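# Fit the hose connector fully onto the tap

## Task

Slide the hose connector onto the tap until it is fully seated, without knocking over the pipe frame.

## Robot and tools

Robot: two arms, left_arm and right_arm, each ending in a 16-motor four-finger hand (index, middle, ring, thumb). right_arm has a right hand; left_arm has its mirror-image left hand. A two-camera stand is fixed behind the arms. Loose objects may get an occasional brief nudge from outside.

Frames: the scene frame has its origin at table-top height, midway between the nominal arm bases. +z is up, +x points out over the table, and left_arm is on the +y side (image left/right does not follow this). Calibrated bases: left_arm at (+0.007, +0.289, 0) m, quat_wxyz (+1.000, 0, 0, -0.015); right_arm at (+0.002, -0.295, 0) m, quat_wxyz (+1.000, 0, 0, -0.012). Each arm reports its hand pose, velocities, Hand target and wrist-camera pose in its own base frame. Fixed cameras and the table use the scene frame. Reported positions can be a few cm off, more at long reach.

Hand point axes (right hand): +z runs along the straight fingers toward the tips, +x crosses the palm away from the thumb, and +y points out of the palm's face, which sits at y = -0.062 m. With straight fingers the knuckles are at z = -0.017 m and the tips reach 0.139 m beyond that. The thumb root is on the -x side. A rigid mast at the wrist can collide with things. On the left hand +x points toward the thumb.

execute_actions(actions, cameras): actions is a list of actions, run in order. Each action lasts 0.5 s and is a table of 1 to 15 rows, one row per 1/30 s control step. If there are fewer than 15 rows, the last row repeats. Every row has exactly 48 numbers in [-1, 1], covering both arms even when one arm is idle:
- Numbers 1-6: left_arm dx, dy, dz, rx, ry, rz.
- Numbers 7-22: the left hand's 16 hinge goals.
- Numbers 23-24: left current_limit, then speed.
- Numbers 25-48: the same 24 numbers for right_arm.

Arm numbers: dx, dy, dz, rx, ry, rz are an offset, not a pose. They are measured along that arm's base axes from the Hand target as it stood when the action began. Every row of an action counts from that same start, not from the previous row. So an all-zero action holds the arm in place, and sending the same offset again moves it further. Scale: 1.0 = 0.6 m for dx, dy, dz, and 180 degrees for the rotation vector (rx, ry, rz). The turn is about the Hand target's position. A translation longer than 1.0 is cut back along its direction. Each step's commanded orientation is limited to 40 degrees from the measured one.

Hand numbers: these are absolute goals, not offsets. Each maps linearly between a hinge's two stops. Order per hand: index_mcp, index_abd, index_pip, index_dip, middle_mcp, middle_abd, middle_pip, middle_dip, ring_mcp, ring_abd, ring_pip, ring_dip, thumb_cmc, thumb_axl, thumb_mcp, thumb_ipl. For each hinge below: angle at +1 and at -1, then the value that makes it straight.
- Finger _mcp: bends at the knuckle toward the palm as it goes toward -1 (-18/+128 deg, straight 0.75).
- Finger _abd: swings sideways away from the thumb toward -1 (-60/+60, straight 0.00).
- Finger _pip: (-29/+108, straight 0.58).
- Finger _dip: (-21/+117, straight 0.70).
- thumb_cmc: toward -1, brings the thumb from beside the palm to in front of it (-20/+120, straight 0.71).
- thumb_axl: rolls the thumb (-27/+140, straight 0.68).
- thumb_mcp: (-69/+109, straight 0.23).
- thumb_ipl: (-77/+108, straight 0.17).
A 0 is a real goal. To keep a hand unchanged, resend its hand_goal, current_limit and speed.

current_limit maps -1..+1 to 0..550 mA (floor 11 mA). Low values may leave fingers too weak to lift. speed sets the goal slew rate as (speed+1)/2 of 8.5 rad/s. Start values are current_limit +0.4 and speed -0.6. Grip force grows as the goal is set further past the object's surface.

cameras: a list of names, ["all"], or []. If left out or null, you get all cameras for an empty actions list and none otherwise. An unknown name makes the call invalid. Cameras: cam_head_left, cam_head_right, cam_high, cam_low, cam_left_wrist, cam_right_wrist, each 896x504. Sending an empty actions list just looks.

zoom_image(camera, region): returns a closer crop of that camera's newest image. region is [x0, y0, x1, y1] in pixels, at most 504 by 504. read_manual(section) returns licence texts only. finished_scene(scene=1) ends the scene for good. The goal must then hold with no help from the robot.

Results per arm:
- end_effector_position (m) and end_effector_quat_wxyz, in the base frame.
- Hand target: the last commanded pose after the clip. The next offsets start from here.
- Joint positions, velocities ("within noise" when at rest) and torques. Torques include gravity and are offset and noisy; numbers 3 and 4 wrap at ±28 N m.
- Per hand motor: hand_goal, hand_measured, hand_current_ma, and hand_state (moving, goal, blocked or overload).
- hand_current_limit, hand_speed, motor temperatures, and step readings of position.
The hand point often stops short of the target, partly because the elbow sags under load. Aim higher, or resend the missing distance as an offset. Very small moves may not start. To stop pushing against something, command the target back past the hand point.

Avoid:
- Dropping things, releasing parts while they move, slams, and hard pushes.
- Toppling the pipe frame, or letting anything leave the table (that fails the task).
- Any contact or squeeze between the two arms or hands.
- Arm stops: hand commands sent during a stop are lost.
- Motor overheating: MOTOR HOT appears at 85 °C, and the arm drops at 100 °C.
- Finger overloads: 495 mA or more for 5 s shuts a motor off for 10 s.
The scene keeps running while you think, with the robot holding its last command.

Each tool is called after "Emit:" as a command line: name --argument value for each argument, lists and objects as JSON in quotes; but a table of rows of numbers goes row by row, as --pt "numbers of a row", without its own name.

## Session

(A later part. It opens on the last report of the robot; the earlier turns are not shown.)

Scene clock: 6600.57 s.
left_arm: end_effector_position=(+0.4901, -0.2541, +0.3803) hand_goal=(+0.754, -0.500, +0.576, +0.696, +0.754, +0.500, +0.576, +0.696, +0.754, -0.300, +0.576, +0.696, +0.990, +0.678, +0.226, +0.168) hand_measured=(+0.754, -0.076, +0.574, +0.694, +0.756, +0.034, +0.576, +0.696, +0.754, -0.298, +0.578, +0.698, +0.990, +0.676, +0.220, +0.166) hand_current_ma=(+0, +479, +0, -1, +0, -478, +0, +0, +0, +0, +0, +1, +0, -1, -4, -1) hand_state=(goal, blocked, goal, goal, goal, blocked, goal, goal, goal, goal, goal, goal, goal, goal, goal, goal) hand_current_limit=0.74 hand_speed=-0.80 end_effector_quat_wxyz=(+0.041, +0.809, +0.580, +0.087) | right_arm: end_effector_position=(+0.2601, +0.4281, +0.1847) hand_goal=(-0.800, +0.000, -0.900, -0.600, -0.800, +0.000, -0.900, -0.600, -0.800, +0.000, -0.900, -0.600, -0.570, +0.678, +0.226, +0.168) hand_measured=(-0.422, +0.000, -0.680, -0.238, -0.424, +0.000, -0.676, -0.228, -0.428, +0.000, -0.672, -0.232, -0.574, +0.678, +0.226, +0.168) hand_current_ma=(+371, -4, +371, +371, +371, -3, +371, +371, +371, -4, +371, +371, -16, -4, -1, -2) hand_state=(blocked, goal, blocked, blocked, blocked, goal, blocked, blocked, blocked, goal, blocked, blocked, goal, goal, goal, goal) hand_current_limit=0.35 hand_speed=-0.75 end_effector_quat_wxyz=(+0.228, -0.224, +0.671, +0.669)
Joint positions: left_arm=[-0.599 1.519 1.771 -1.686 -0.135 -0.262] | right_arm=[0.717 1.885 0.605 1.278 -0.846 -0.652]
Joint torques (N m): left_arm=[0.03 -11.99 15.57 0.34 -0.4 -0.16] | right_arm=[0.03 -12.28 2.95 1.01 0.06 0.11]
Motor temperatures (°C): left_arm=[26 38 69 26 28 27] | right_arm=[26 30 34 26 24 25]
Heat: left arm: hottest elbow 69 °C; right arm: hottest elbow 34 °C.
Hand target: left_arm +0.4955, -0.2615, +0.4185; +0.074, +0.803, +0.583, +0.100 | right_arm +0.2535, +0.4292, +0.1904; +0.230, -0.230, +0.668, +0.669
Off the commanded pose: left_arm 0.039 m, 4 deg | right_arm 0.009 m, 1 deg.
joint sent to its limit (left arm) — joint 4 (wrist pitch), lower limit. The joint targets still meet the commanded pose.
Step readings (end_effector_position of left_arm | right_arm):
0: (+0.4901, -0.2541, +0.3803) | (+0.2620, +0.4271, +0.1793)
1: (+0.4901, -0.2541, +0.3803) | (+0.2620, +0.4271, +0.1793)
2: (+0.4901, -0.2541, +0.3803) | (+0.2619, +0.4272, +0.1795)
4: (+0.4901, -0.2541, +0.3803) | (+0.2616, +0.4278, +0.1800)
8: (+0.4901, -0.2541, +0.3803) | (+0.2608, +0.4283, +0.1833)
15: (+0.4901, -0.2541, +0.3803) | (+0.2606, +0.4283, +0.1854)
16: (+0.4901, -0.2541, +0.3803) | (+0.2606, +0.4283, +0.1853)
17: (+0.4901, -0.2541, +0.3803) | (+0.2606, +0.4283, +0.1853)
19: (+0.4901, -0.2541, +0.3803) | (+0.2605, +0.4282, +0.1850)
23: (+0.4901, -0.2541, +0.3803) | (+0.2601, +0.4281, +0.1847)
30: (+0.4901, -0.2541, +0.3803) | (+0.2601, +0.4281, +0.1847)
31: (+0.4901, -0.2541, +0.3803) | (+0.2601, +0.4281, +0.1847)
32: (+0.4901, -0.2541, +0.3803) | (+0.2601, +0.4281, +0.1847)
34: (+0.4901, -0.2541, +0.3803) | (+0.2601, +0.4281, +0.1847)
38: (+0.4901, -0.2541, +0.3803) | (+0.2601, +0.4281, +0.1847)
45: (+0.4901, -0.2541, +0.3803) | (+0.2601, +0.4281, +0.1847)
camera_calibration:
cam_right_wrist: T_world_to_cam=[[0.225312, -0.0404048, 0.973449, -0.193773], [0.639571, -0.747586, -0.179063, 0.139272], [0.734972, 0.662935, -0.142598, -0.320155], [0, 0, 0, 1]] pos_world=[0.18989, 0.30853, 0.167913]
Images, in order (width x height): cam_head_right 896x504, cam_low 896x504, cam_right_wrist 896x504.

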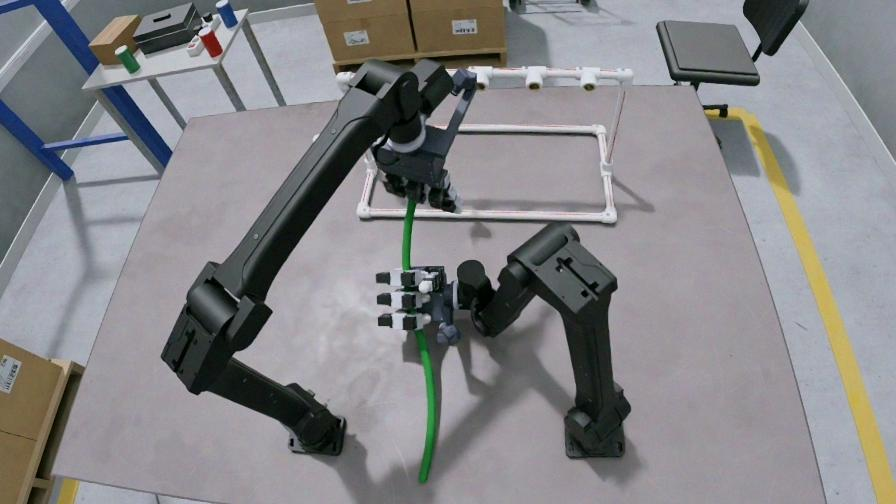

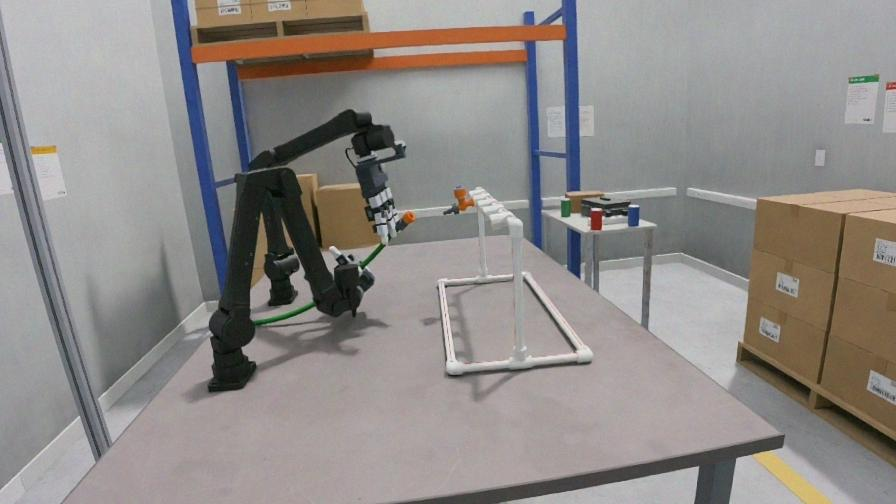

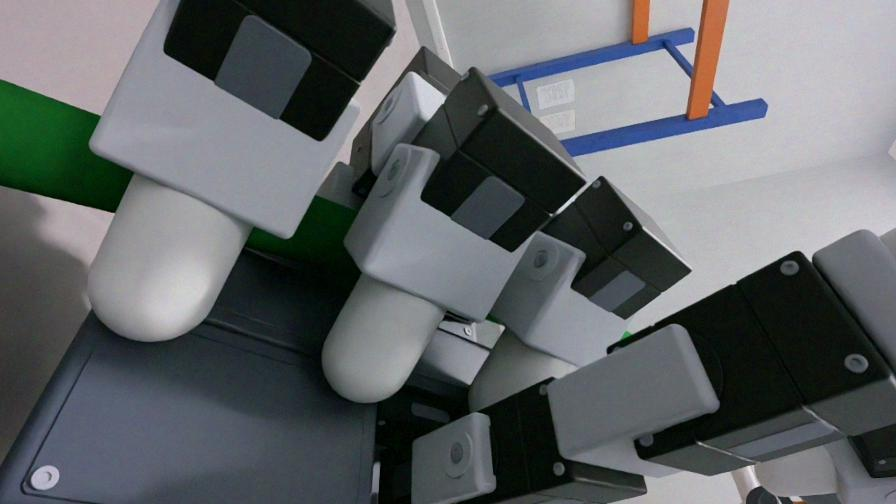

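Emit:
execute_actions --actions '[[[0,0,0,0,0,0,0.754,-0.05,0.576,0.696,0.754,0.03,0.576,0.696,0.754,-0.2,0.576,0.696,0.99,0.678,0.226,0.168,0.6,-0.85,0,0,0,0,0,0,-0.8,0,-0.9,-0.6,-0.8,0,-0.9,-0.6,-0.8,0,-0.9,-0.6,-0.57,0.678,0.226,0.168,0.35,-0.75]],[[0,0,0,0,0,0,0.754,0.1,0.576,0.696,0.754,-0.1,0.576,0.696,0.754,-0.2,0.576,0.696,0.99,0.678,0.226,0.168,0.5,-0.85,0,0,0,0,0,0,-0.8,0,-0.9,-0.6,-0.8,0,-0.9,-0.6,-0.8,0,-0.9,-0.6,-0.57,0.678,0.226,0.168,0.35,-0.75]],[[-0.007,-0.001,0.035,0,0,0,0.754,0.12,0.576,0.696,0.754,-0.12,0.576,0.696,0.754,-0.2,0.576,0.696,0.99,0.678,0.226,0.168,0.5,-0.8,0,0,0,0,0,0,-0.8,0,-0.9,-0.6,-0.8,0,-0.9,-0.6,-0.8,0,-0.9,-0.6,-0.57,0.678,0.226,0.168,0.35,-0.75]],[[-0.01,-0.002,0.05,0,0,0,0.754,0.12,0.576,0.696,0.754,-0.12,0.576,0.696,0.754,-0.2,0.576,0.696,0.99,0.678,0.226,0.168,0.5,-0.8,0,0,0,0,0,0,-0.8,0,-0.9,-0.6,-0.8,0,-0.9,-0.6,-0.8,0,-0.9,-0.6,-0.57,0.678,0.226,0.168,0.35,-0.75]],[[-0.01,-0.002,0.05,0,0,0,0.754,0.12,0.576,0.696,0.754,-0.12,0.576,0.696,0.754,-0.2,0.576,0.696,0.99,0.678,0.226,0.168,0.5,-0.8,0,0,0,0,0,0,-0.8,0,-0.9,-0.6,-0.8,0,-0.9,-0.6,-0.8,0,-0.9,-0.6,-0.57,0.678,0.226,0.168,0.35,-0.75]]]' --cameras '["cam_head_right","cam_low","cam_right_wrist"]'

Scene clock: 6626.33 s.
left_arm: end_effector_position=(+0.4825, -0.2615, +0.4592) hand_goal=(+0.754, +0.120, +0.576, +0.696, +0.754, -0.120, +0.576, +0.696, +0.754, -0.200, +0.576, +0.696, +0.990, +0.678, +0.226, +0.168) hand_measured=(+0.754, +0.116, +0.574, +0.694, +0.756, -0.118, +0.576, +0.696, +0.754, -0.202, +0.578, +0.698, +0.990, +0.676, +0.220, +0.166) hand_current_ma=(+0, -2, +0, -1, +0, +1, +0, +0, +0, -1, +0, +1, +0, -1, -4, -1) hand_state=(goal, goal, goal, goal, goal, goal, goal, goal, goal, goal, goal, goal, goal, goal, goal, goal) hand_current_limit=0.50 hand_speed=-0.80 end_effector_quat_wxyz=(+0.110, +0.805, +0.570, +0.123) | right_arm: end_effector_position=(+0.2593, +0.4275, +0.1819) hand_goal=(-0.800, +0.000, -0.900, -0.600, -0.800, +0.000, -0.900, -0.600, -0.800, +0.000, -0.900, -0.600, -0.570, +0.678, +0.226, +0.168) hand_measured=(-0.422, +0.000, -0.680, -0.238, -0.424, +0.000, -0.676, -0.228, -0.428, +0.000, -0.672, -0.234, -0.574, +0.678, +0.226, +0.168) hand_current_ma=(+371, -4, +371, +371, +371, -3, +371, +371, +371, -1, +371, +371, -19, -4, -1, -2) hand_state=(blocked, goal, blocked, blocked, blocked, goal, blocked, blocked, blocked, goal, blocked, blocked, goal, goal, goal, goal) hand_current_limit=0.35 hand_speed=-0.75 end_effector_quat_wxyz=(+0.223, -0.220, +0.676, +0.667)
Joint positions: left_arm=[-0.625 1.472 1.88 -1.686 -0.159 -0.262] | right_arm=[0.718 1.885 0.599 1.27 -0.845 -0.649]
Joint torques (N m): left_arm=[0.09 -11.93 14.58 0.69 -0.34 -0.14] | right_arm=[-0.03 -12.22 3.33 1.31 -0.01 0.07]
Motor temperatures (°C): left_arm=[26 38 69 26 28 27] | right_arm=[26 31 34 26 24 25]
Heat: left arm: hottest elbow 69 °C; right arm: hottest elbow 34 °C.
Hand target: left_arm +0.4794, -0.2644, +0.4996; +0.074, +0.803, +0.583, +0.100 | right_arm +0.2536, +0.4290, +0.1903; +0.230, -0.230, +0.669, +0.669
Off the commanded pose: left_arm 0.040 m, 5 deg | right_arm 0.010 m, 2 deg.
joint sent to its limit (left arm) — joint 4 (wrist pitch), lower limit. The joint targets are off in orientation, not in position.
Step readings (end_effector_position of left_arm | right_arm):
0: (+0.4901, -0.2541, +0.3803) | (+0.2601, +0.4281, +0.1847)
1: (+0.4901, -0.2541, +0.3803) | (+0.2601, +0.4281, +0.1847)
2: (+0.4901, -0.2541, +0.3803) | (+0.2601, +0.4281, +0.1847)
4: (+0.4901, -0.2541, +0.3803) | (+0.2601, +0.4281, +0.1847)
8: (+0.4901, -0.2541, +0.3803) | (+0.2601, +0.4281, +0.1847)
15: (+0.4908, -0.2543, +0.3829) | (+0.2602, +0.4281, +0.1842)
16: (+0.4909, -0.2543, +0.3833) | (+0.2600, +0.4279, +0.1838)
17: (+0.4909, -0.2544, +0.3836) | (+0.2602, +0.4278, +0.1832)
19: (+0.4910, -0.2544, +0.3838) | (+0.2599, +0.4275, +0.1822)
23: (+0.4910, -0.2544, +0.3838) | (+0.2593, +0.4275, +0.1819)
30: (+0.4910, -0.2544, +0.3838) | (+0.2593, +0.4275, +0.1819)
31: (+0.4910, -0.2544, +0.3838) | (+0.2593, +0.4275, +0.1819)
32: (+0.4911, -0.2543, +0.3840) | (+0.2593, +0.4275, +0.1819)
34: (+0.4911, -0.2550, +0.3855) | (+0.2593, +0.4275, +0.1819)
38: (+0.4917, -0.2565, +0.3907) | (+0.2593, +0.4275, +0.1819)
45: (+0.4915, -0.2571, +0.3955) | (+0.2593, +0.4275, +0.1819)
46: (+0.4916, -0.2571, +0.3955) | (+0.2593, +0.4275, +0.1819)
47: (+0.4916, -0.2571, +0.3959) | (+0.2593, +0.4275, +0.1819)
49: (+0.4913, -0.2576, +0.3990) | (+0.2593, +0.4275, +0.1819)
53: (+0.4887, -0.2590, +0.4116) | (+0.2593, +0.4275, +0.1819)
60: (+0.4852, -0.2586, +0.4321) | (+0.2593, +0.4275, +0.1819)
61: (+0.4853, -0.2587, +0.4331) | (+0.2593, +0.4275, +0.1819)
62: (+0.4854, -0.2588, +0.4339) | (+0.2593, +0.4275, +0.1819)
64: (+0.4851, -0.2600, +0.4365) | (+0.2593, +0.4275, +0.1819)
68: (+0.4848, -0.2613, +0.4454) | (+0.2593, +0.4275, +0.1819)
75: (+0.4825, -0.2613, +0.4582) | (+0.2593, +0.4275, +0.1819)
camera_calibration:
cam_right_wrist: T_world_to_cam=[[0.238374, -0.0318669, 0.97065, -0.197425], [0.636617, -0.74965, -0.180953, 0.140819], [0.733414, 0.661067, -0.15841, -0.315511], [0, 0, 0, 1]] pos_world=[0.188814, 0.307847, 0.167132]
Images, in order (width x height): cam_head_right 896x504, cam_low 896x504, cam_right_wrist 896x504.

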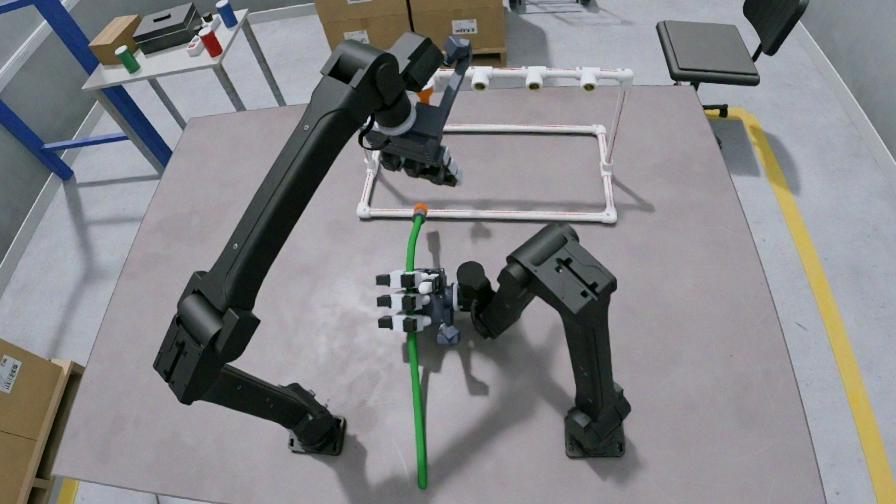

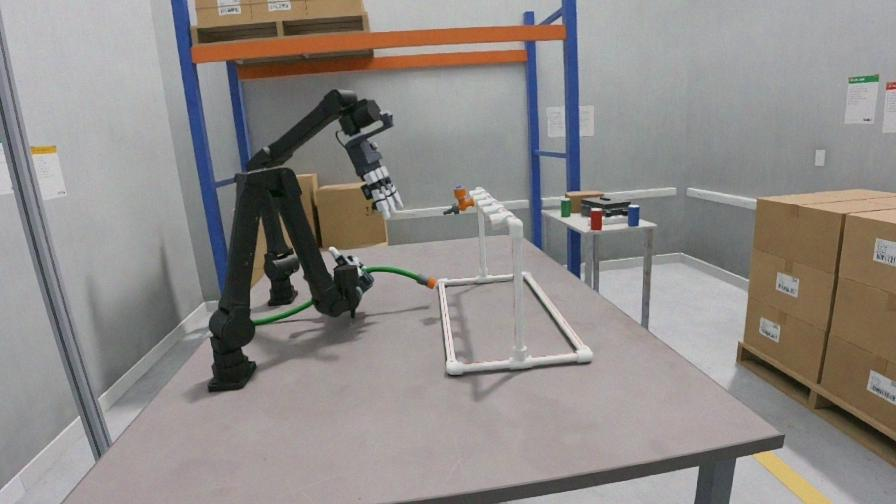

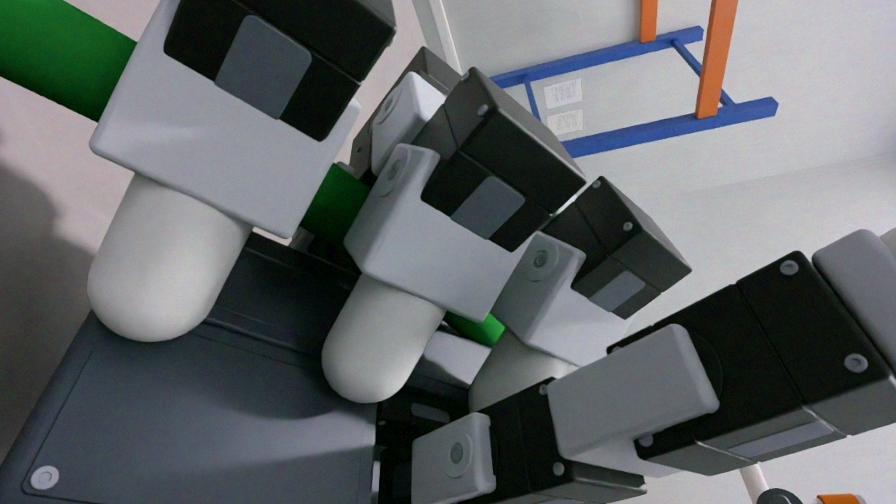

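Emit:
execute_actions --actions '[[[0.0453,0.024,-0.01,-0.003,0.0198,0.025,0.754,0.12,0.576,0.696,0.754,-0.12,0.576,0.696,0.754,-0.2,0.576,0.696,0.99,0.678,0.226,0.168,0.5,-0.8,0,0,0,0,0,0,-0.8,0,-0.9,-0.6,-0.8,0,-0.9,-0.6,-0.8,0,-0.9,-0.6,-0.57,0.678,0.226,0.168,0.35,-0.75]],[[0.0453,0.024,-0.03,-0.003,0.0198,0.025,0.754,0.12,0.576,0.696,0.754,-0.12,0.576,0.696,0.754,-0.2,0.576,0.696,0.99,0.678,0.226,0.168,0.5,-0.8,0,0,0,0,0,0,-0.8,0,-0.9,-0.6,-0.8,0,-0.9,-0.6,-0.8,0,-0.9,-0.6,-0.57,0.678,0.226,0.168,0.35,-0.75]],[[0.0453,0.024,-0.06,-0.003,0.0198,0.025,0.754,0.12,0.576,0.696,0.754,-0.12,0.576,0.696,0.754,-0.2,0.576,0.696,0.99,0.678,0.226,0.168,0.5,-0.8,0,0,0,0,0,0,-0.8,0,-0.9,-0.6,-0.8,0,-0.9,-0.6,-0.8,0,-0.9,-0.6,-0.57,0.678,0.226,0.168,0.35,-0.75]],[[0.0453,0.024,-0.07,-0.003,0.0198,0.025,0.754,0.12,0.576,0.696,0.754,-0.12,0.576,0.696,0.754,-0.2,0.576,0.696,0.99,0.678,0.226,0.168,0.5,-0.8,0,0,0,0,0,0,-0.8,0,-0.9,-0.6,-0.8,0,-0.9,-0.6,-0.8,0,-0.9,-0.6,-0.57,0.678,0.226,0.168,0.35,-0.75]],[[0,0,-0.06,0,0,0,0.754,0.12,0.576,0.696,0.754,-0.12,0.576,0.696,0.754,-0.2,0.576,0.696,0.99,0.678,0.226,0.168,0.5,-0.8,0,0,0,0,0,0,-0.8,0,-0.9,-0.6,-0.8,0,-0.9,-0.6,-0.8,0,-0.9,-0.6,-0.57,0.678,0.226,0.168,0.35,-0.75]]]' --cameras '["cam_head_right","cam_low","cam_left_wrist","cam_high"]'

Scene clock: 6749.73 s.
left_arm: end_effector_position=(+0.5846, -0.2089, +0.3532) hand_goal=(+0.754, +0.120, +0.576, +0.696, +0.754, -0.120, +0.576, +0.696, +0.754, -0.200, +0.576, +0.696, +0.990, +0.678, +0.226, +0.168) hand_measured=(+0.754, +0.116, +0.574, +0.694, +0.756, -0.118, +0.576, +0.696, +0.754, -0.202, +0.578, +0.698, +0.992, +0.676, +0.220, +0.166) hand_current_ma=(+0, -1, +0, -1, +0, +1, +0, +0, +0, +0, +0, +1, +0, -1, -4, -1) hand_state=(goal, goal, goal, goal, goal, goal, goal, goal, goal, goal, goal, goal, goal, goal, goal, goal) hand_current_limit=0.50 hand_speed=-0.80 end_effector_quat_wxyz=(+0.058, +0.715, +0.696, +0.032) | right_arm: end_effector_position=(+0.2593, +0.4275, +0.1819) hand_goal=(-0.800, +0.000, -0.900, -0.600, -0.800, +0.000, -0.900, -0.600, -0.800, +0.000, -0.900, -0.600, -0.570, +0.678, +0.226, +0.168) hand_measured=(-0.422, +0.000, -0.680, -0.238, -0.424, +0.000, -0.676, -0.228, -0.428, +0.000, -0.672, -0.234, -0.574, +0.678, +0.226, +0.168) hand_current_ma=(+371, -4, +371, +371, +371, -3, +371, +371, +371, -1, +371, +371, -19, -4, -1, -2) hand_state=(blocked, goal, blocked, blocked, blocked, goal, blocked, blocked, blocked, goal, blocked, blocked, goal, goal, goal, goal) hand_current_limit=0.35 hand_speed=-0.75 end_effector_quat_wxyz=(+0.223, -0.220, +0.676, +0.667)
Joint positions: left_arm=[-0.435 1.725 1.975 -1.689 -0.018 -0.406] | right_arm=[0.718 1.885 0.599 1.27 -0.845 -0.649]
Joint torques (N m): left_arm=[0.97 -13.74 11.08 0.44 -0.03 -0.19] | right_arm=[-0.09 -12.22 3.34 1.31 -0.01 0.07]
Motor temperatures (°C): left_arm=[26 37 71 26 28 26] | right_arm=[26 32 33 26 24 25]
Heat: left arm: hottest elbow 71 °C; right arm: hottest elbow 33 °C.
Hand target: left_arm +0.5881, -0.2070, +0.3614; -0.001, +0.707, +0.708, -0.001 | right_arm +0.2536, +0.4290, +0.1903; +0.230, -0.230, +0.669, +0.669
Off the commanded pose: left_arm 0.009 m, 8 deg | right_arm 0.010 m, 2 deg.
joint sent to its limit (left arm) — joint 4 (wrist pitch), lower limit. The joint targets are off in orientation, not in position.
Step readings (end_effector_position of left_arm | right_arm):
0: (+0.4825, -0.2615, +0.4592) | (+0.2593, +0.4275, +0.1819)
1: (+0.4825, -0.2615, +0.4592) | (+0.2593, +0.4275, +0.1819)
2: (+0.4823, -0.2617, +0.4595) | (+0.2593, +0.4275, +0.1819)
4: (+0.4838, -0.2624, +0.4613) | (+0.2593, +0.4275, +0.1819)
8: (+0.4930, -0.2568, +0.4663) | (+0.2593, +0.4275, +0.1819)
15: (+0.5010, -0.2510, +0.4614) | (+0.2593, +0.4275, +0.1819)
16: (+0.5013, -0.2513, +0.4607) | (+0.2593, +0.4275, +0.1819)
17: (+0.5021, -0.2512, +0.4600) | (+0.2593, +0.4275, +0.1819)
19: (+0.5062, -0.2510, +0.4587) | (+0.2593, +0.4275, +0.1819)
23: (+0.5199, -0.2425, +0.4518) | (+0.2593, +0.4275, +0.1819)
30: (+0.5306, -0.2368, +0.4381) | (+0.2593, +0.4275, +0.1819)
31: (+0.5305, -0.2369, +0.4380) | (+0.2593, +0.4275, +0.1819)
32: (+0.5307, -0.2369, +0.4374) | (+0.2593, +0.4275, +0.1819)
34: (+0.5331, -0.2363, +0.4360) | (+0.2593, +0.4275, +0.1819)
38: (+0.5446, -0.2283, +0.4246) | (+0.2593, +0.4275, +0.1819)
45: (+0.5578, -0.2225, +0.4031) | (+0.2593, +0.4275, +0.1819)
46: (+0.5578, -0.2227, +0.4025) | (+0.2593, +0.4275, +0.1819)
47: (+0.5581, -0.2227, +0.4017) | (+0.2593, +0.4275, +0.1819)
49: (+0.5598, -0.2221, +0.3990) | (+0.2593, +0.4275, +0.1819)
53: (+0.5704, -0.2147, +0.3851) | (+0.2593, +0.4275, +0.1819)
60: (+0.5831, -0.2072, +0.3603) | (+0.2593, +0.4275, +0.1819)
61: (+0.5832, -0.2074, +0.3598) | (+0.2593, +0.4275, +0.1819)
62: (+0.5831, -0.2076, +0.3597) | (+0.2593, +0.4275, +0.1819)
64: (+0.5829, -0.2078, +0.3595) | (+0.2593, +0.4275, +0.1819)
68: (+0.5833, -0.2083, +0.3576) | (+0.2593, +0.4275, +0.1819)
75: (+0.5846, -0.2089, +0.3534) | (+0.2593, +0.4275, +0.1819)
camera_calibration:
cam_left_wrist: T_world_to_cam=[[-0.635474, -0.771757, -0.0237518, 0.183289], [-0.622067, 0.49351, 0.607849, 0.208265], [-0.45739, 0.401047, -0.793697, 0.759844], [0, 0, 0, 1]] pos_world=[0.593575, -0.266059, 0.480846]
Images, in order (width x height): cam_head_right 896x504, cam_high 896x504, cam_low 896x504, cam_left_wrist 896x504.

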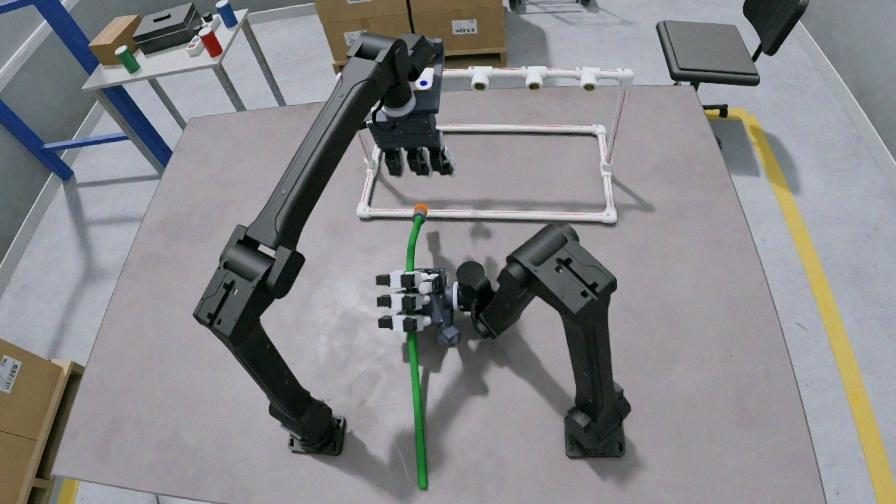

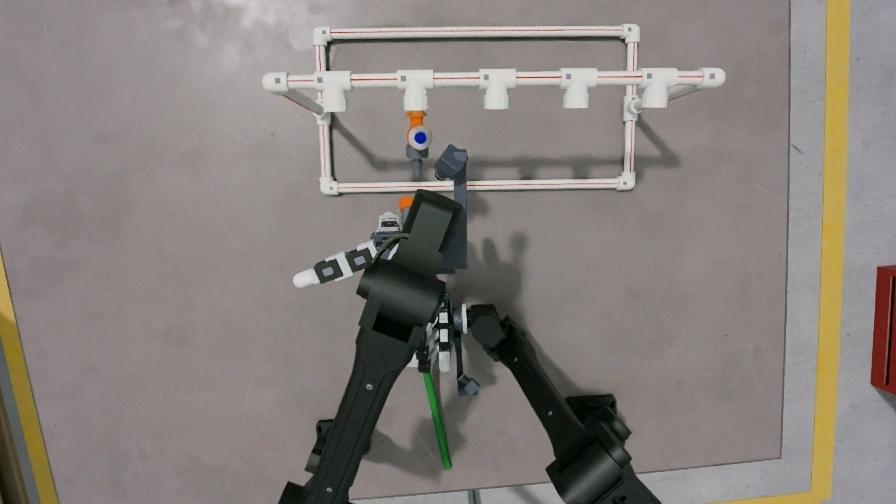

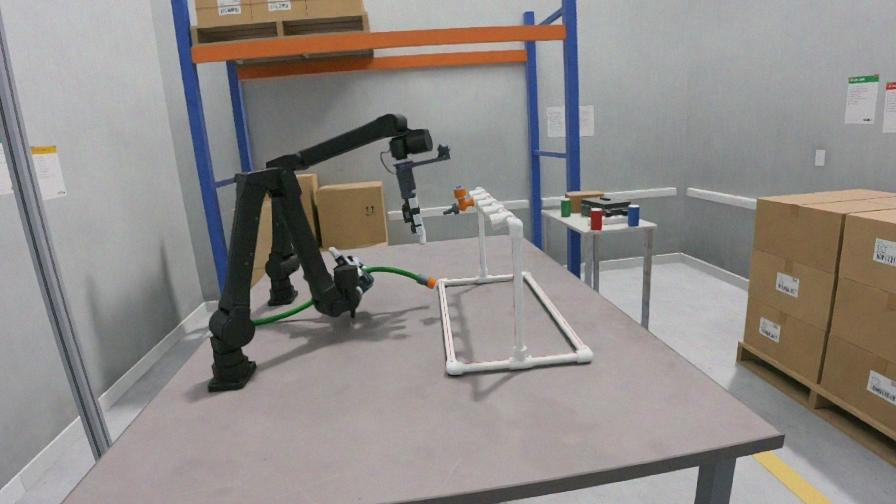

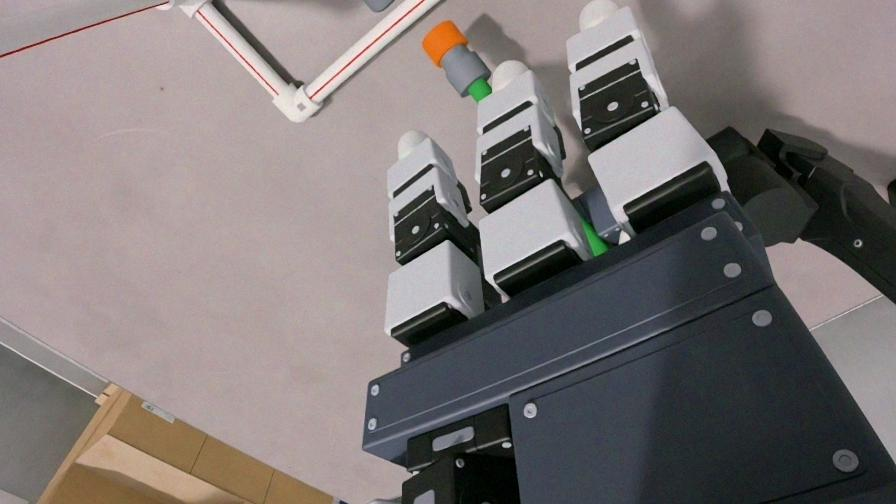

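Emit:
execute_actions --actions '[[[-0.008,-0.014,-0.06,0,0,0,0.754,0.12,0.576,0.696,0.754,-0.12,0.576,0.696,0.754,-0.2,0.576,0.696,0.99,0.678,0.226,0.168,0.5,-0.8,0,0,0,0,0,0,-0.8,0,-0.9,-0.6,-0.8,0,-0.9,-0.6,-0.8,0,-0.9,-0.6,-0.57,0.678,0.226,0.168,0.35,-0.75]],[[-0.007,0,-0.06,0,0,0,0.754,0.12,0.576,0.696,0.754,-0.12,0.576,0.696,0.754,-0.2,0.576,0.696,0.99,0.678,0.226,0.168,0.5,-0.8,0,0,0,0,0,0,-0.8,0,-0.9,-0.6,-0.8,0,-0.9,-0.6,-0.8,0,-0.9,-0.6,-0.57,0.678,0.226,0.168,0.35,-0.75]]]' --cameras '["cam_head_right","cam_low","cam_left_wrist"]'

Scene clock: 6773.37 s.
left_arm: end_effector_position=(+0.5841, -0.2114, +0.2903) hand_goal=(+0.754, +0.120, +0.576, +0.696, +0.754, -0.120, +0.576, +0.696, +0.754, -0.200, +0.576, +0.696, +0.990, +0.678, +0.226, +0.168) hand_measured=(+0.754, +0.116, +0.574, +0.694, +0.756, -0.118, +0.576, +0.696, +0.754, -0.202, +0.578, +0.698, +0.992, +0.676, +0.220, +0.166) hand_current_ma=(+0, -1, +0, -1, +0, +1, +0, +0, +0, +0, +0, +1, +0, -1, -4, -1) hand_state=(goal, goal, goal, goal, goal, goal, goal, goal, goal, goal, goal, goal, goal, goal, goal, goal) hand_current_limit=0.50 hand_speed=-0.80 end_effector_quat_wxyz=(+0.006, +0.709, +0.705, +0.004) | right_arm: end_effector_position=(+0.2593, +0.4275, +0.1819) hand_goal=(-0.800, +0.000, -0.900, -0.600, -0.800, +0.000, -0.900, -0.600, -0.800, +0.000, -0.900, -0.600, -0.570, +0.678, +0.226, +0.168) hand_measured=(-0.422, +0.000, -0.680, -0.238, -0.424, +0.000, -0.676, -0.228, -0.428, +0.000, -0.672, -0.234, -0.574, +0.678, +0.226, +0.168) hand_current_ma=(+371, -4, +371, +371, +371, -3, +371, +371, +371, -1, +371, +371, -19, -4, -1, -2) hand_state=(blocked, goal, blocked, blocked, blocked, goal, blocked, blocked, blocked, goal, blocked, blocked, goal, goal, goal, goal) hand_current_limit=0.35 hand_speed=-0.75 end_effector_quat_wxyz=(+0.223, -0.220, +0.676, +0.667)
Joint positions: left_arm=[-0.438 1.785 1.918 -1.689 -0.003 -0.432] | right_arm=[0.718 1.885 0.599 1.27 -0.845 -0.649]
Joint torques (N m): left_arm=[0.15 -15.15 8.8 0.2 0.01 -0.19] | right_arm=[-0.03 -12.22 3.33 1.32 -0.01 0.07]
Motor temperatures (°C): left_arm=[26 38 66 26 28 26] | right_arm=[26 33 33 26 24 25]
Heat: left arm: hottest elbow 66 °C; right arm: hottest shoulder 33 °C.
Hand target: left_arm +0.5791, -0.2154, +0.2894; -0.001, +0.707, +0.708, -0.001 | right_arm +0.2536, +0.4290, +0.1903; +0.230, -0.230, +0.669, +0.669
Off the commanded pose: left_arm 0.006 m, 1 deg | right_arm 0.010 m, 2 deg.
joint sent to its limit (left arm) — joint 4 (wrist pitch), lower limit. The joint targets still meet the commanded pose.
Step readings (end_effector_position of left_arm | right_arm):
0: (+0.5846, -0.2089, +0.3532) | (+0.2593, +0.4275, +0.1819)
1: (+0.5846, -0.2089, +0.3532) | (+0.2593, +0.4275, +0.1819)
2: (+0.5846, -0.2090, +0.3529) | (+0.2593, +0.4275, +0.1819)
4: (+0.5848, -0.2091, +0.3514) | (+0.2593, +0.4275, +0.1819)
8: (+0.5865, -0.2097, +0.3431) | (+0.2593, +0.4275, +0.1819)
15: (+0.5879, -0.2110, +0.3280) | (+0.2593, +0.4275, +0.1819)
16: (+0.5879, -0.2110, +0.3272) | (+0.2593, +0.4275, +0.1819)
17: (+0.5874, -0.2112, +0.3261) | (+0.2593, +0.4275, +0.1819)
19: (+0.5856, -0.2110, +0.3209) | (+0.2593, +0.4275, +0.1819)
23: (+0.5831, -0.2105, +0.3060) | (+0.2593, +0.4275, +0.1819)
30: (+0.5841, -0.2114, +0.2903) | (+0.2593, +0.4275, +0.1819)
camera_calibration:
cam_left_wrist: T_world_to_cam=[[-0.618183, -0.78576, 0.020754, 0.153537], [-0.559457, 0.458383, 0.690574, 0.179443], [-0.552139, 0.415291, -0.722964, 0.748527], [0, 0, 0, 1]] pos_world=[0.608596, -0.272467, 0.414053]
Images, in order (width x height): cam_head_right 896x504, cam_low 896x504, cam_left_wrist 896x504.

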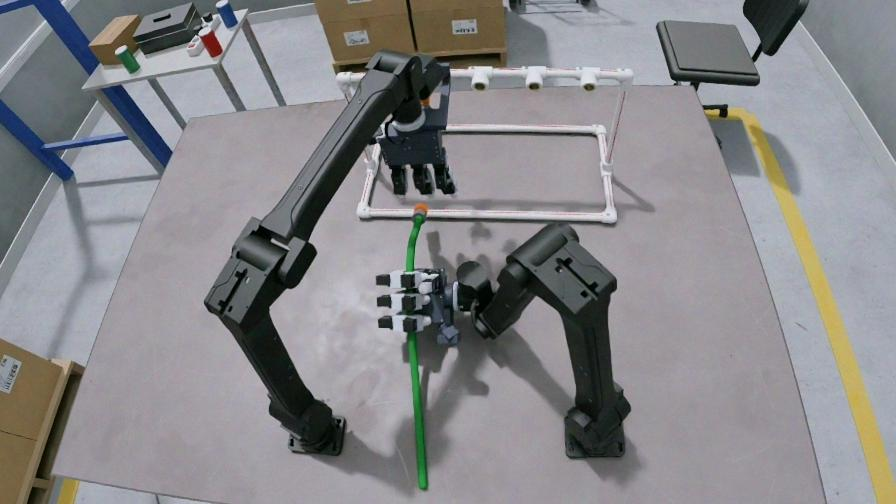

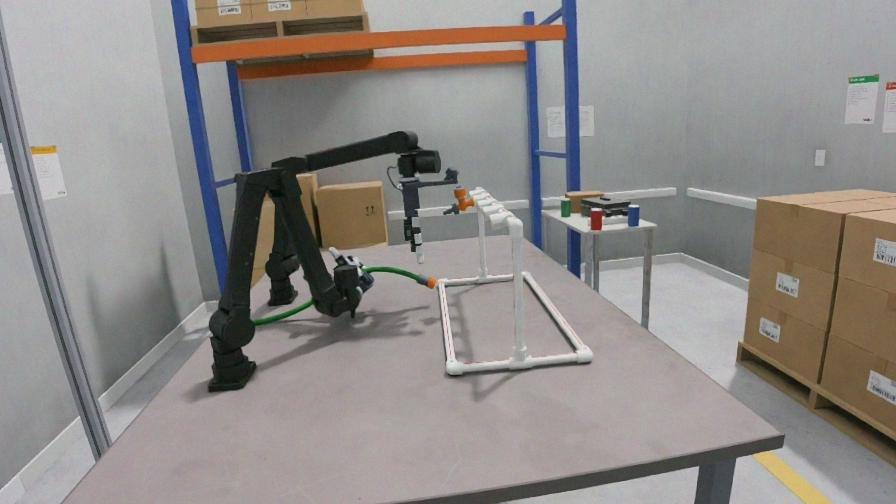

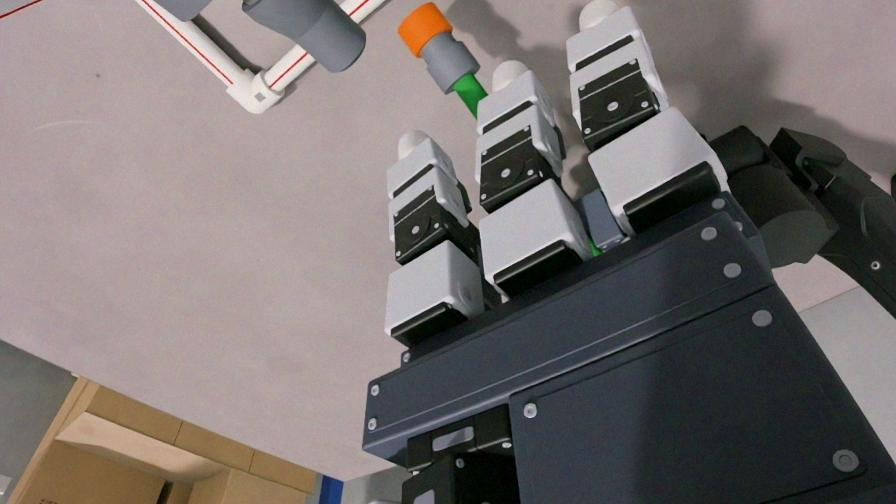

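Emit:
execute_actions --actions '[[[-0.0277,-0.005,-0.045,0,0,0,0.754,0.12,0.576,0.696,0.754,-0.12,0.576,0.696,0.754,-0.2,0.576,0.696,0.99,0.678,0.226,0.168,0.5,-0.8,0,0,0,0,0,0,-0.8,0,-0.9,-0.6,-0.8,0,-0.9,-0.6,-0.8,0,-0.9,-0.6,-0.57,0.678,0.226,0.168,0.35,-0.75]],[[0,0,-0.03,0,0,0,0.754,0.12,0.576,0.696,0.754,-0.12,0.576,0.696,0.754,-0.2,0.576,0.696,0.99,0.678,0.226,0.168,0.5,-0.8,0,0,0,0,0,0,-0.8,0,-0.9,-0.6,-0.8,0,-0.9,-0.6,-0.8,0,-0.9,-0.6,-0.57,0.678,0.226,0.168,0.35,-0.75]]]' --cameras '["cam_head_right","cam_low","cam_left_wrist"]'

Scene clock: 6801.87 s.
left_arm: end_effector_position=(+0.5660, -0.2166, +0.2364) hand_goal=(+0.754, +0.120, +0.576, +0.696, +0.754, -0.120, +0.576, +0.696, +0.754, -0.200, +0.576, +0.696, +0.990, +0.678, +0.226, +0.168) hand_measured=(+0.754, +0.116, +0.574, +0.694, +0.754, -0.118, +0.576, +0.696, +0.754, -0.202, +0.578, +0.698, +0.992, +0.676, +0.220, +0.166) hand_current_ma=(+0, -1, +0, -1, +0, +1, +0, +0, +0, +0, +0, +1, +0, -1, -4, -1) hand_state=(goal, goal, goal, goal, goal, goal, goal, goal, goal, goal, goal, goal, goal, goal, goal, goal) hand_current_limit=0.50 hand_speed=-0.80 end_effector_quat_wxyz=(-0.011, +0.710, +0.704, -0.004) | right_arm: end_effector_position=(+0.2593, +0.4275, +0.1819) hand_goal=(-0.800, +0.000, -0.900, -0.600, -0.800, +0.000, -0.900, -0.600, -0.800, +0.000, -0.900, -0.600, -0.570, +0.678, +0.226, +0.168) hand_measured=(-0.422, +0.000, -0.680, -0.238, -0.424, +0.000, -0.676, -0.228, -0.428, +0.000, -0.672, -0.234, -0.574, +0.678, +0.226, +0.168) hand_current_ma=(+371, -4, +371, +371, +371, -3, +371, +371, +371, -1, +371, +371, -19, -4, -1, -2) hand_state=(blocked, goal, blocked, blocked, blocked, goal, blocked, blocked, blocked, goal, blocked, blocked, goal, goal, goal, goal) hand_current_limit=0.35 hand_speed=-0.75 end_effector_quat_wxyz=(+0.223, -0.220, +0.676, +0.667)
Joint positions: left_arm=[-0.46 1.762 1.751 -1.583 0 -0.451] | right_arm=[0.718 1.885 0.599 1.27 -0.845 -0.649]
Joint torques (N m): left_arm=[0.03 -15.97 8.44 0.66 -0.06 -0.19] | right_arm=[0.03 -12.16 3.34 1.31 -0.02 0.07]
Motor temperatures (°C): left_arm=[26 39 60 26 28 27] | right_arm=[26 33 32 26 24 25]
Heat: left arm: hottest elbow 60 °C; right arm: hottest shoulder 33 °C.
Hand target: left_arm +0.5625, -0.2183, +0.2445; +0.000, +0.707, +0.708, -0.001 | right_arm +0.2536, +0.4290, +0.1903; +0.230, -0.230, +0.669, +0.669
Off the commanded pose: left_arm 0.009 m, 1 deg | right_arm 0.010 m, 2 deg.
Step readings (end_effector_position of left_arm | right_arm):
0: (+0.5841, -0.2114, +0.2903) | (+0.2593, +0.4275, +0.1819)
1: (+0.5840, -0.2113, +0.2899) | (+0.2593, +0.4275, +0.1819)
2: (+0.5833, -0.2114, +0.2879) | (+0.2593, +0.4275, +0.1819)
4: (+0.5790, -0.2107, +0.2795) | (+0.2593, +0.4275, +0.1819)
8: (+0.5687, -0.2120, +0.2576) | (+0.2593, +0.4275, +0.1819)
15: (+0.5662, -0.2169, +0.2507) | (+0.2593, +0.4275, +0.1819)
16: (+0.5664, -0.2169, +0.2509) | (+0.2593, +0.4275, +0.1819)
17: (+0.5668, -0.2171, +0.2503) | (+0.2593, +0.4275, +0.1819)
19: (+0.5669, -0.2171, +0.2477) | (+0.2593, +0.4275, +0.1819)
23: (+0.5655, -0.2164, +0.2390) | (+0.2593, +0.4275, +0.1819)
30: (+0.5658, -0.2165, +0.2363) | (+0.2593, +0.4275, +0.1819)
camera_calibration:
cam_left_wrist: T_world_to_cam=[[-0.619641, -0.784248, 0.0316191, 0.137889], [-0.533786, 0.450598, 0.715565, 0.186673], [-0.575428, 0.426515, -0.69783, 0.711339], [0, 0, 0, 1]] pos_world=[0.59441, -0.279372, 0.358457]
Images, in order (width x height): cam_head_right 896x504, cam_low 896x504, cam_left_wrist 896x504.

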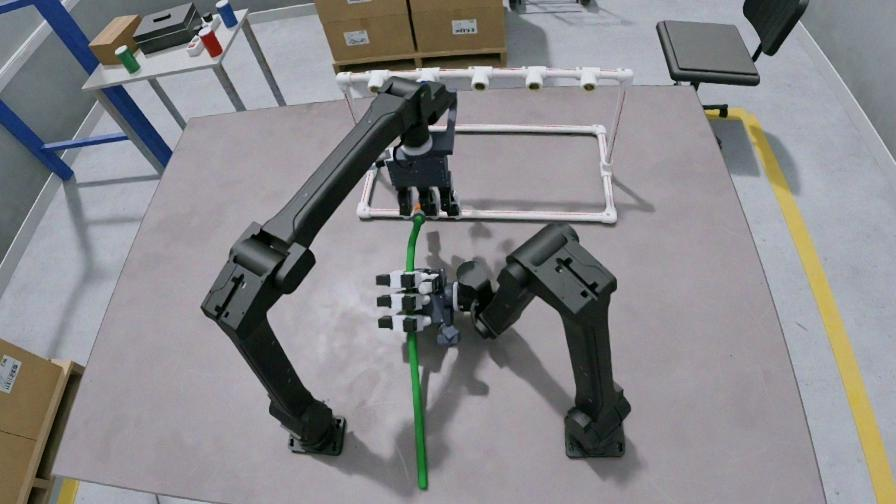

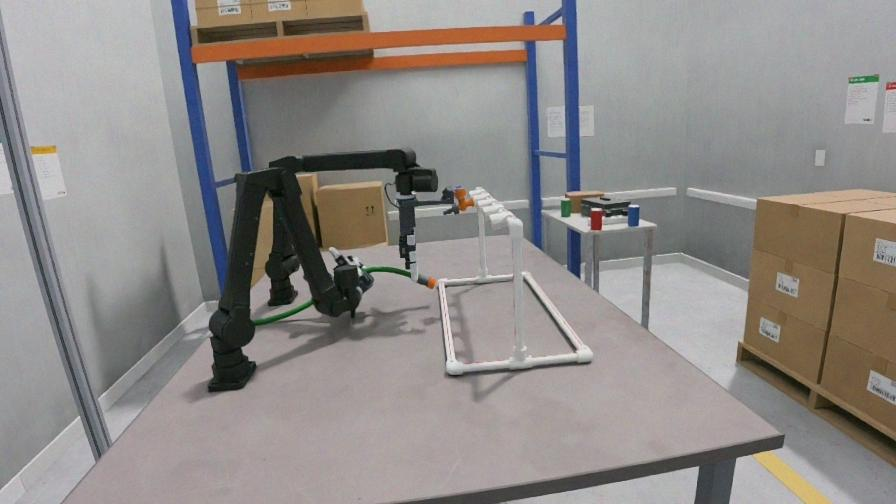

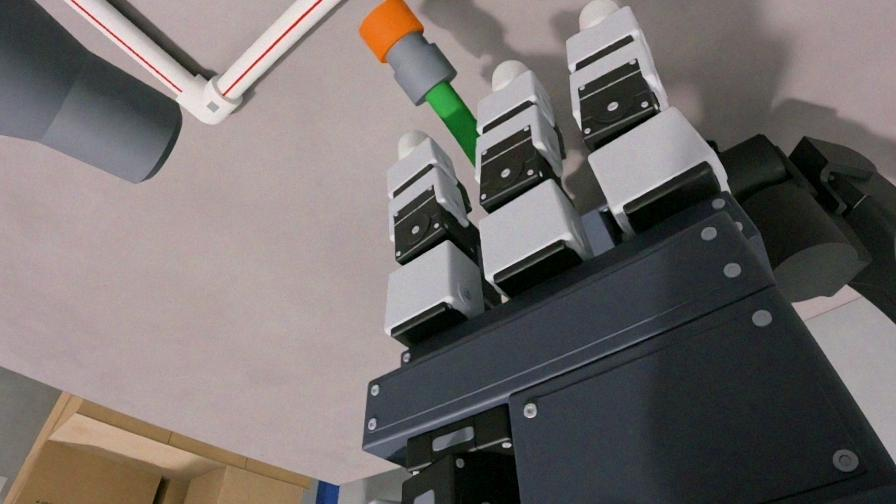

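Emit:
zoom_image --camera "cam_low" --region '[360, 180, 500, 300]'

Scaled by 3.600.

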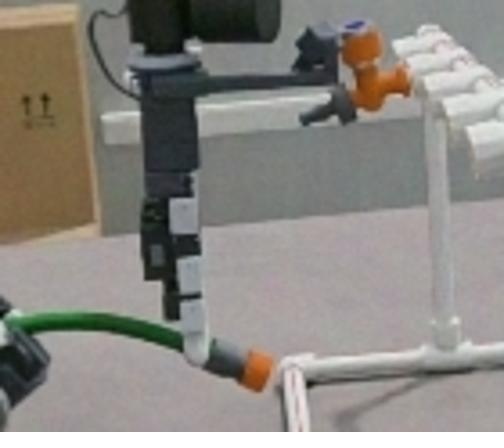

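Emit:
execute_actions --actions '[[[0,0,-0.02,0,0,0,0.754,0.05,0.576,0.696,0.754,-0.05,0.576,0.696,0.754,-0.2,0.576,0.696,0.99,0.678,0.226,0.168,0.5,-0.8,0,0,0,0,0,0,-0.8,0,-0.9,-0.6,-0.8,0,-0.9,-0.6,-0.8,0,-0.9,-0.6,-0.57,0.678,0.226,0.168,0.35,-0.75]],[[0,0,0,0,0,0,0.754,-0.5,0.576,0.696,0.754,0.5,0.576,0.696,0.754,-0.2,0.576,0.696,0.99,0.678,0.226,0.168,0.74,-0.85,0,0,0,0,0,0,-0.8,0,-0.9,-0.6,-0.8,0,-0.9,-0.6,-0.8,0,-0.9,-0.6,-0.57,0.678,0.226,0.168,0.35,-0.75]],[[0,0,0,0,0,0,0.754,-0.5,0.576,0.696,0.754,0.5,0.576,0.696,0.754,-0.2,0.576,0.696,0.99,0.678,0.226,0.168,0.74,-0.85,0,0,0,0,0,0,-0.8,0,-0.9,-0.6,-0.8,0,-0.9,-0.6,-0.8,0,-0.9,-0.6,-0.57,0.678,0.226,0.168,0.35,-0.75]]]' --cameras '["cam_low","cam_left_wrist"]'

Emit:
zoom_image --camera "cam_low" --region '[300, 180, 500, 320]'

Scene clock: 6823.57 s.
left_arm: end_effector_position=(+0.5656, -0.2164, +0.2255) hand_goal=(+0.754, -0.500, +0.576, +0.696, +0.754, +0.500, +0.576, +0.696, +0.754, -0.200, +0.576, +0.696, +0.990, +0.678, +0.226, +0.168) hand_measured=(+0.754, -0.102, +0.574, +0.694, +0.754, +0.108, +0.576, +0.696, +0.754, -0.202, +0.578, +0.698, +0.992, +0.676, +0.220, +0.166) hand_current_ma=(+0, +478, +0, -1, +0, -478, +0, +0, +0, +0, +0, +1, +0, -1, -4, -1) hand_state=(goal, blocked, goal, goal, goal, blocked, goal, goal, goal, goal, goal, goal, goal, goal, goal, goal) hand_current_limit=0.74 hand_speed=-0.85 end_effector_quat_wxyz=(-0.010, +0.710, +0.704, -0.003) | right_arm: end_effector_position=(+0.2593, +0.4275, +0.1819) hand_goal=(-0.800, +0.000, -0.900, -0.600, -0.800, +0.000, -0.900, -0.600, -0.800, +0.000, -0.900, -0.600, -0.570, +0.678, +0.226, +0.168) hand_measured=(-0.422, +0.000, -0.680, -0.238, -0.424, +0.000, -0.676, -0.228, -0.428, +0.000, -0.672, -0.234, -0.574, +0.678, +0.226, +0.168) hand_current_ma=(+371, -4, +371, +371, +371, -3, +371, +371, +371, -1, +371, +371, -19, -4, -1, -2) hand_state=(blocked, goal, blocked, blocked, blocked, goal, blocked, blocked, blocked, goal, blocked, blocked, goal, goal, goal, goal) hand_current_limit=0.35 hand_speed=-0.75 end_effector_quat_wxyz=(+0.223, -0.220, +0.676, +0.667)
Joint positions: left_arm=[-0.46 1.76 1.72 -1.551 0 -0.451] | right_arm=[0.718 1.885 0.599 1.27 -0.845 -0.649]
Joint torques (N m): left_arm=[0.03 -16.03 8.47 0.66 -0.07 -0.21] | right_arm=[-0.03 -12.22 3.34 1.32 -0.02 0.07]
Motor temperatures (°C): left_arm=[26 40 57 26 28 27] | right_arm=[26 33 32 26 24 25]
Heat: left arm: hottest elbow 57 °C; right arm: hottest shoulder 33 °C.
Hand target: left_arm +0.5625, -0.2183, +0.2325; +0.000, +0.706, +0.708, -0.001 | right_arm +0.2536, +0.4290, +0.1903; +0.230, -0.230, +0.669, +0.669
Off the commanded pose: left_arm 0.008 m, 1 deg | right_arm 0.010 m, 2 deg.
Step readings (end_effector_position of left_arm | right_arm):
0: (+0.5660, -0.2166, +0.2364) | (+0.2593, +0.4275, +0.1819)
1: (+0.5661, -0.2166, +0.2364) | (+0.2593, +0.4275, +0.1819)
2: (+0.5662, -0.2167, +0.2357) | (+0.2593, +0.4275, +0.1819)
4: (+0.5665, -0.2168, +0.2335) | (+0.2593, +0.4275, +0.1819)
8: (+0.5652, -0.2162, +0.2268) | (+0.2593, +0.4275, +0.1819)
15: (+0.5656, -0.2164, +0.2255) | (+0.2593, +0.4275, +0.1819)
16: (+0.5656, -0.2164, +0.2255) | (+0.2593, +0.4275, +0.1819)
17: (+0.5656, -0.2164, +0.2255) | (+0.2593, +0.4275, +0.1819)
19: (+0.5656, -0.2164, +0.2255) | (+0.2593, +0.4275, +0.1819)
23: (+0.5656, -0.2164, +0.2255) | (+0.2593, +0.4275, +0.1819)
30: (+0.5656, -0.2164, +0.2255) | (+0.2593, +0.4275, +0.1819)
31: (+0.5656, -0.2164, +0.2255) | (+0.2593, +0.4275, +0.1819)
32: (+0.5656, -0.2164, +0.2255) | (+0.2593, +0.4275, +0.1819)
34: (+0.5656, -0.2164, +0.2255) | (+0.2593, +0.4275, +0.1819)
38: (+0.5656, -0.2164, +0.2255) | (+0.2593, +0.4275, +0.1819)
45: (+0.5656, -0.2164, +0.2255) | (+0.2593, +0.4275, +0.1819)
camera_calibration:
cam_left_wrist: T_world_to_cam=[[-0.619385, -0.784466, 0.0312343, 0.138077], [-0.535151, 0.450976, 0.714306, 0.195353], [-0.574435, 0.425716, -0.699136, 0.703027], [0, 0, 0, 1]] pos_world=[0.593909, -0.279072, 0.347657]
Images, in order (width x height): cam_low 896x504, cam_left_wrist 896x504.

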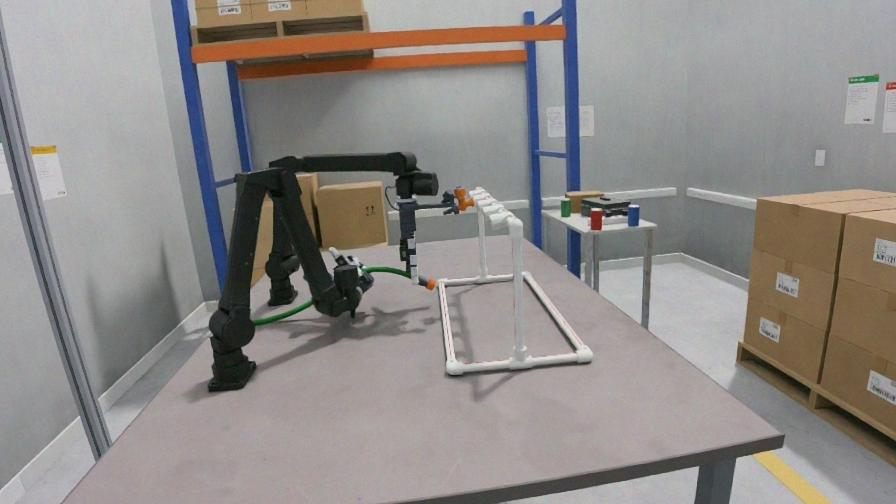

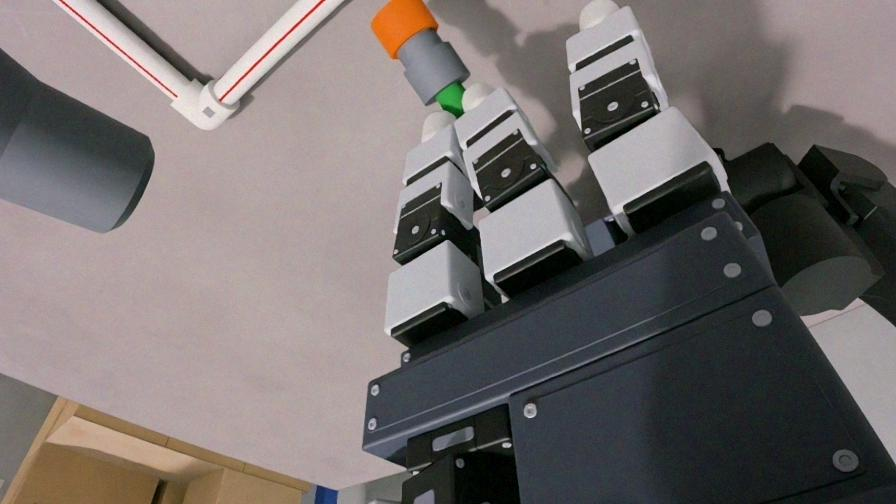

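Scaled by 2.520.

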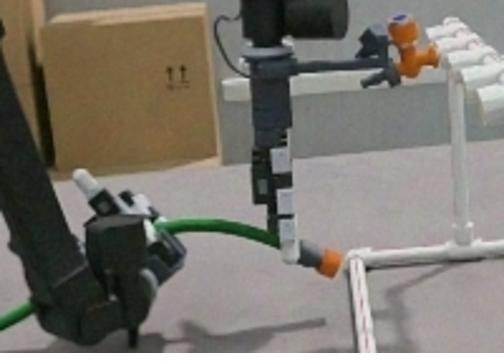

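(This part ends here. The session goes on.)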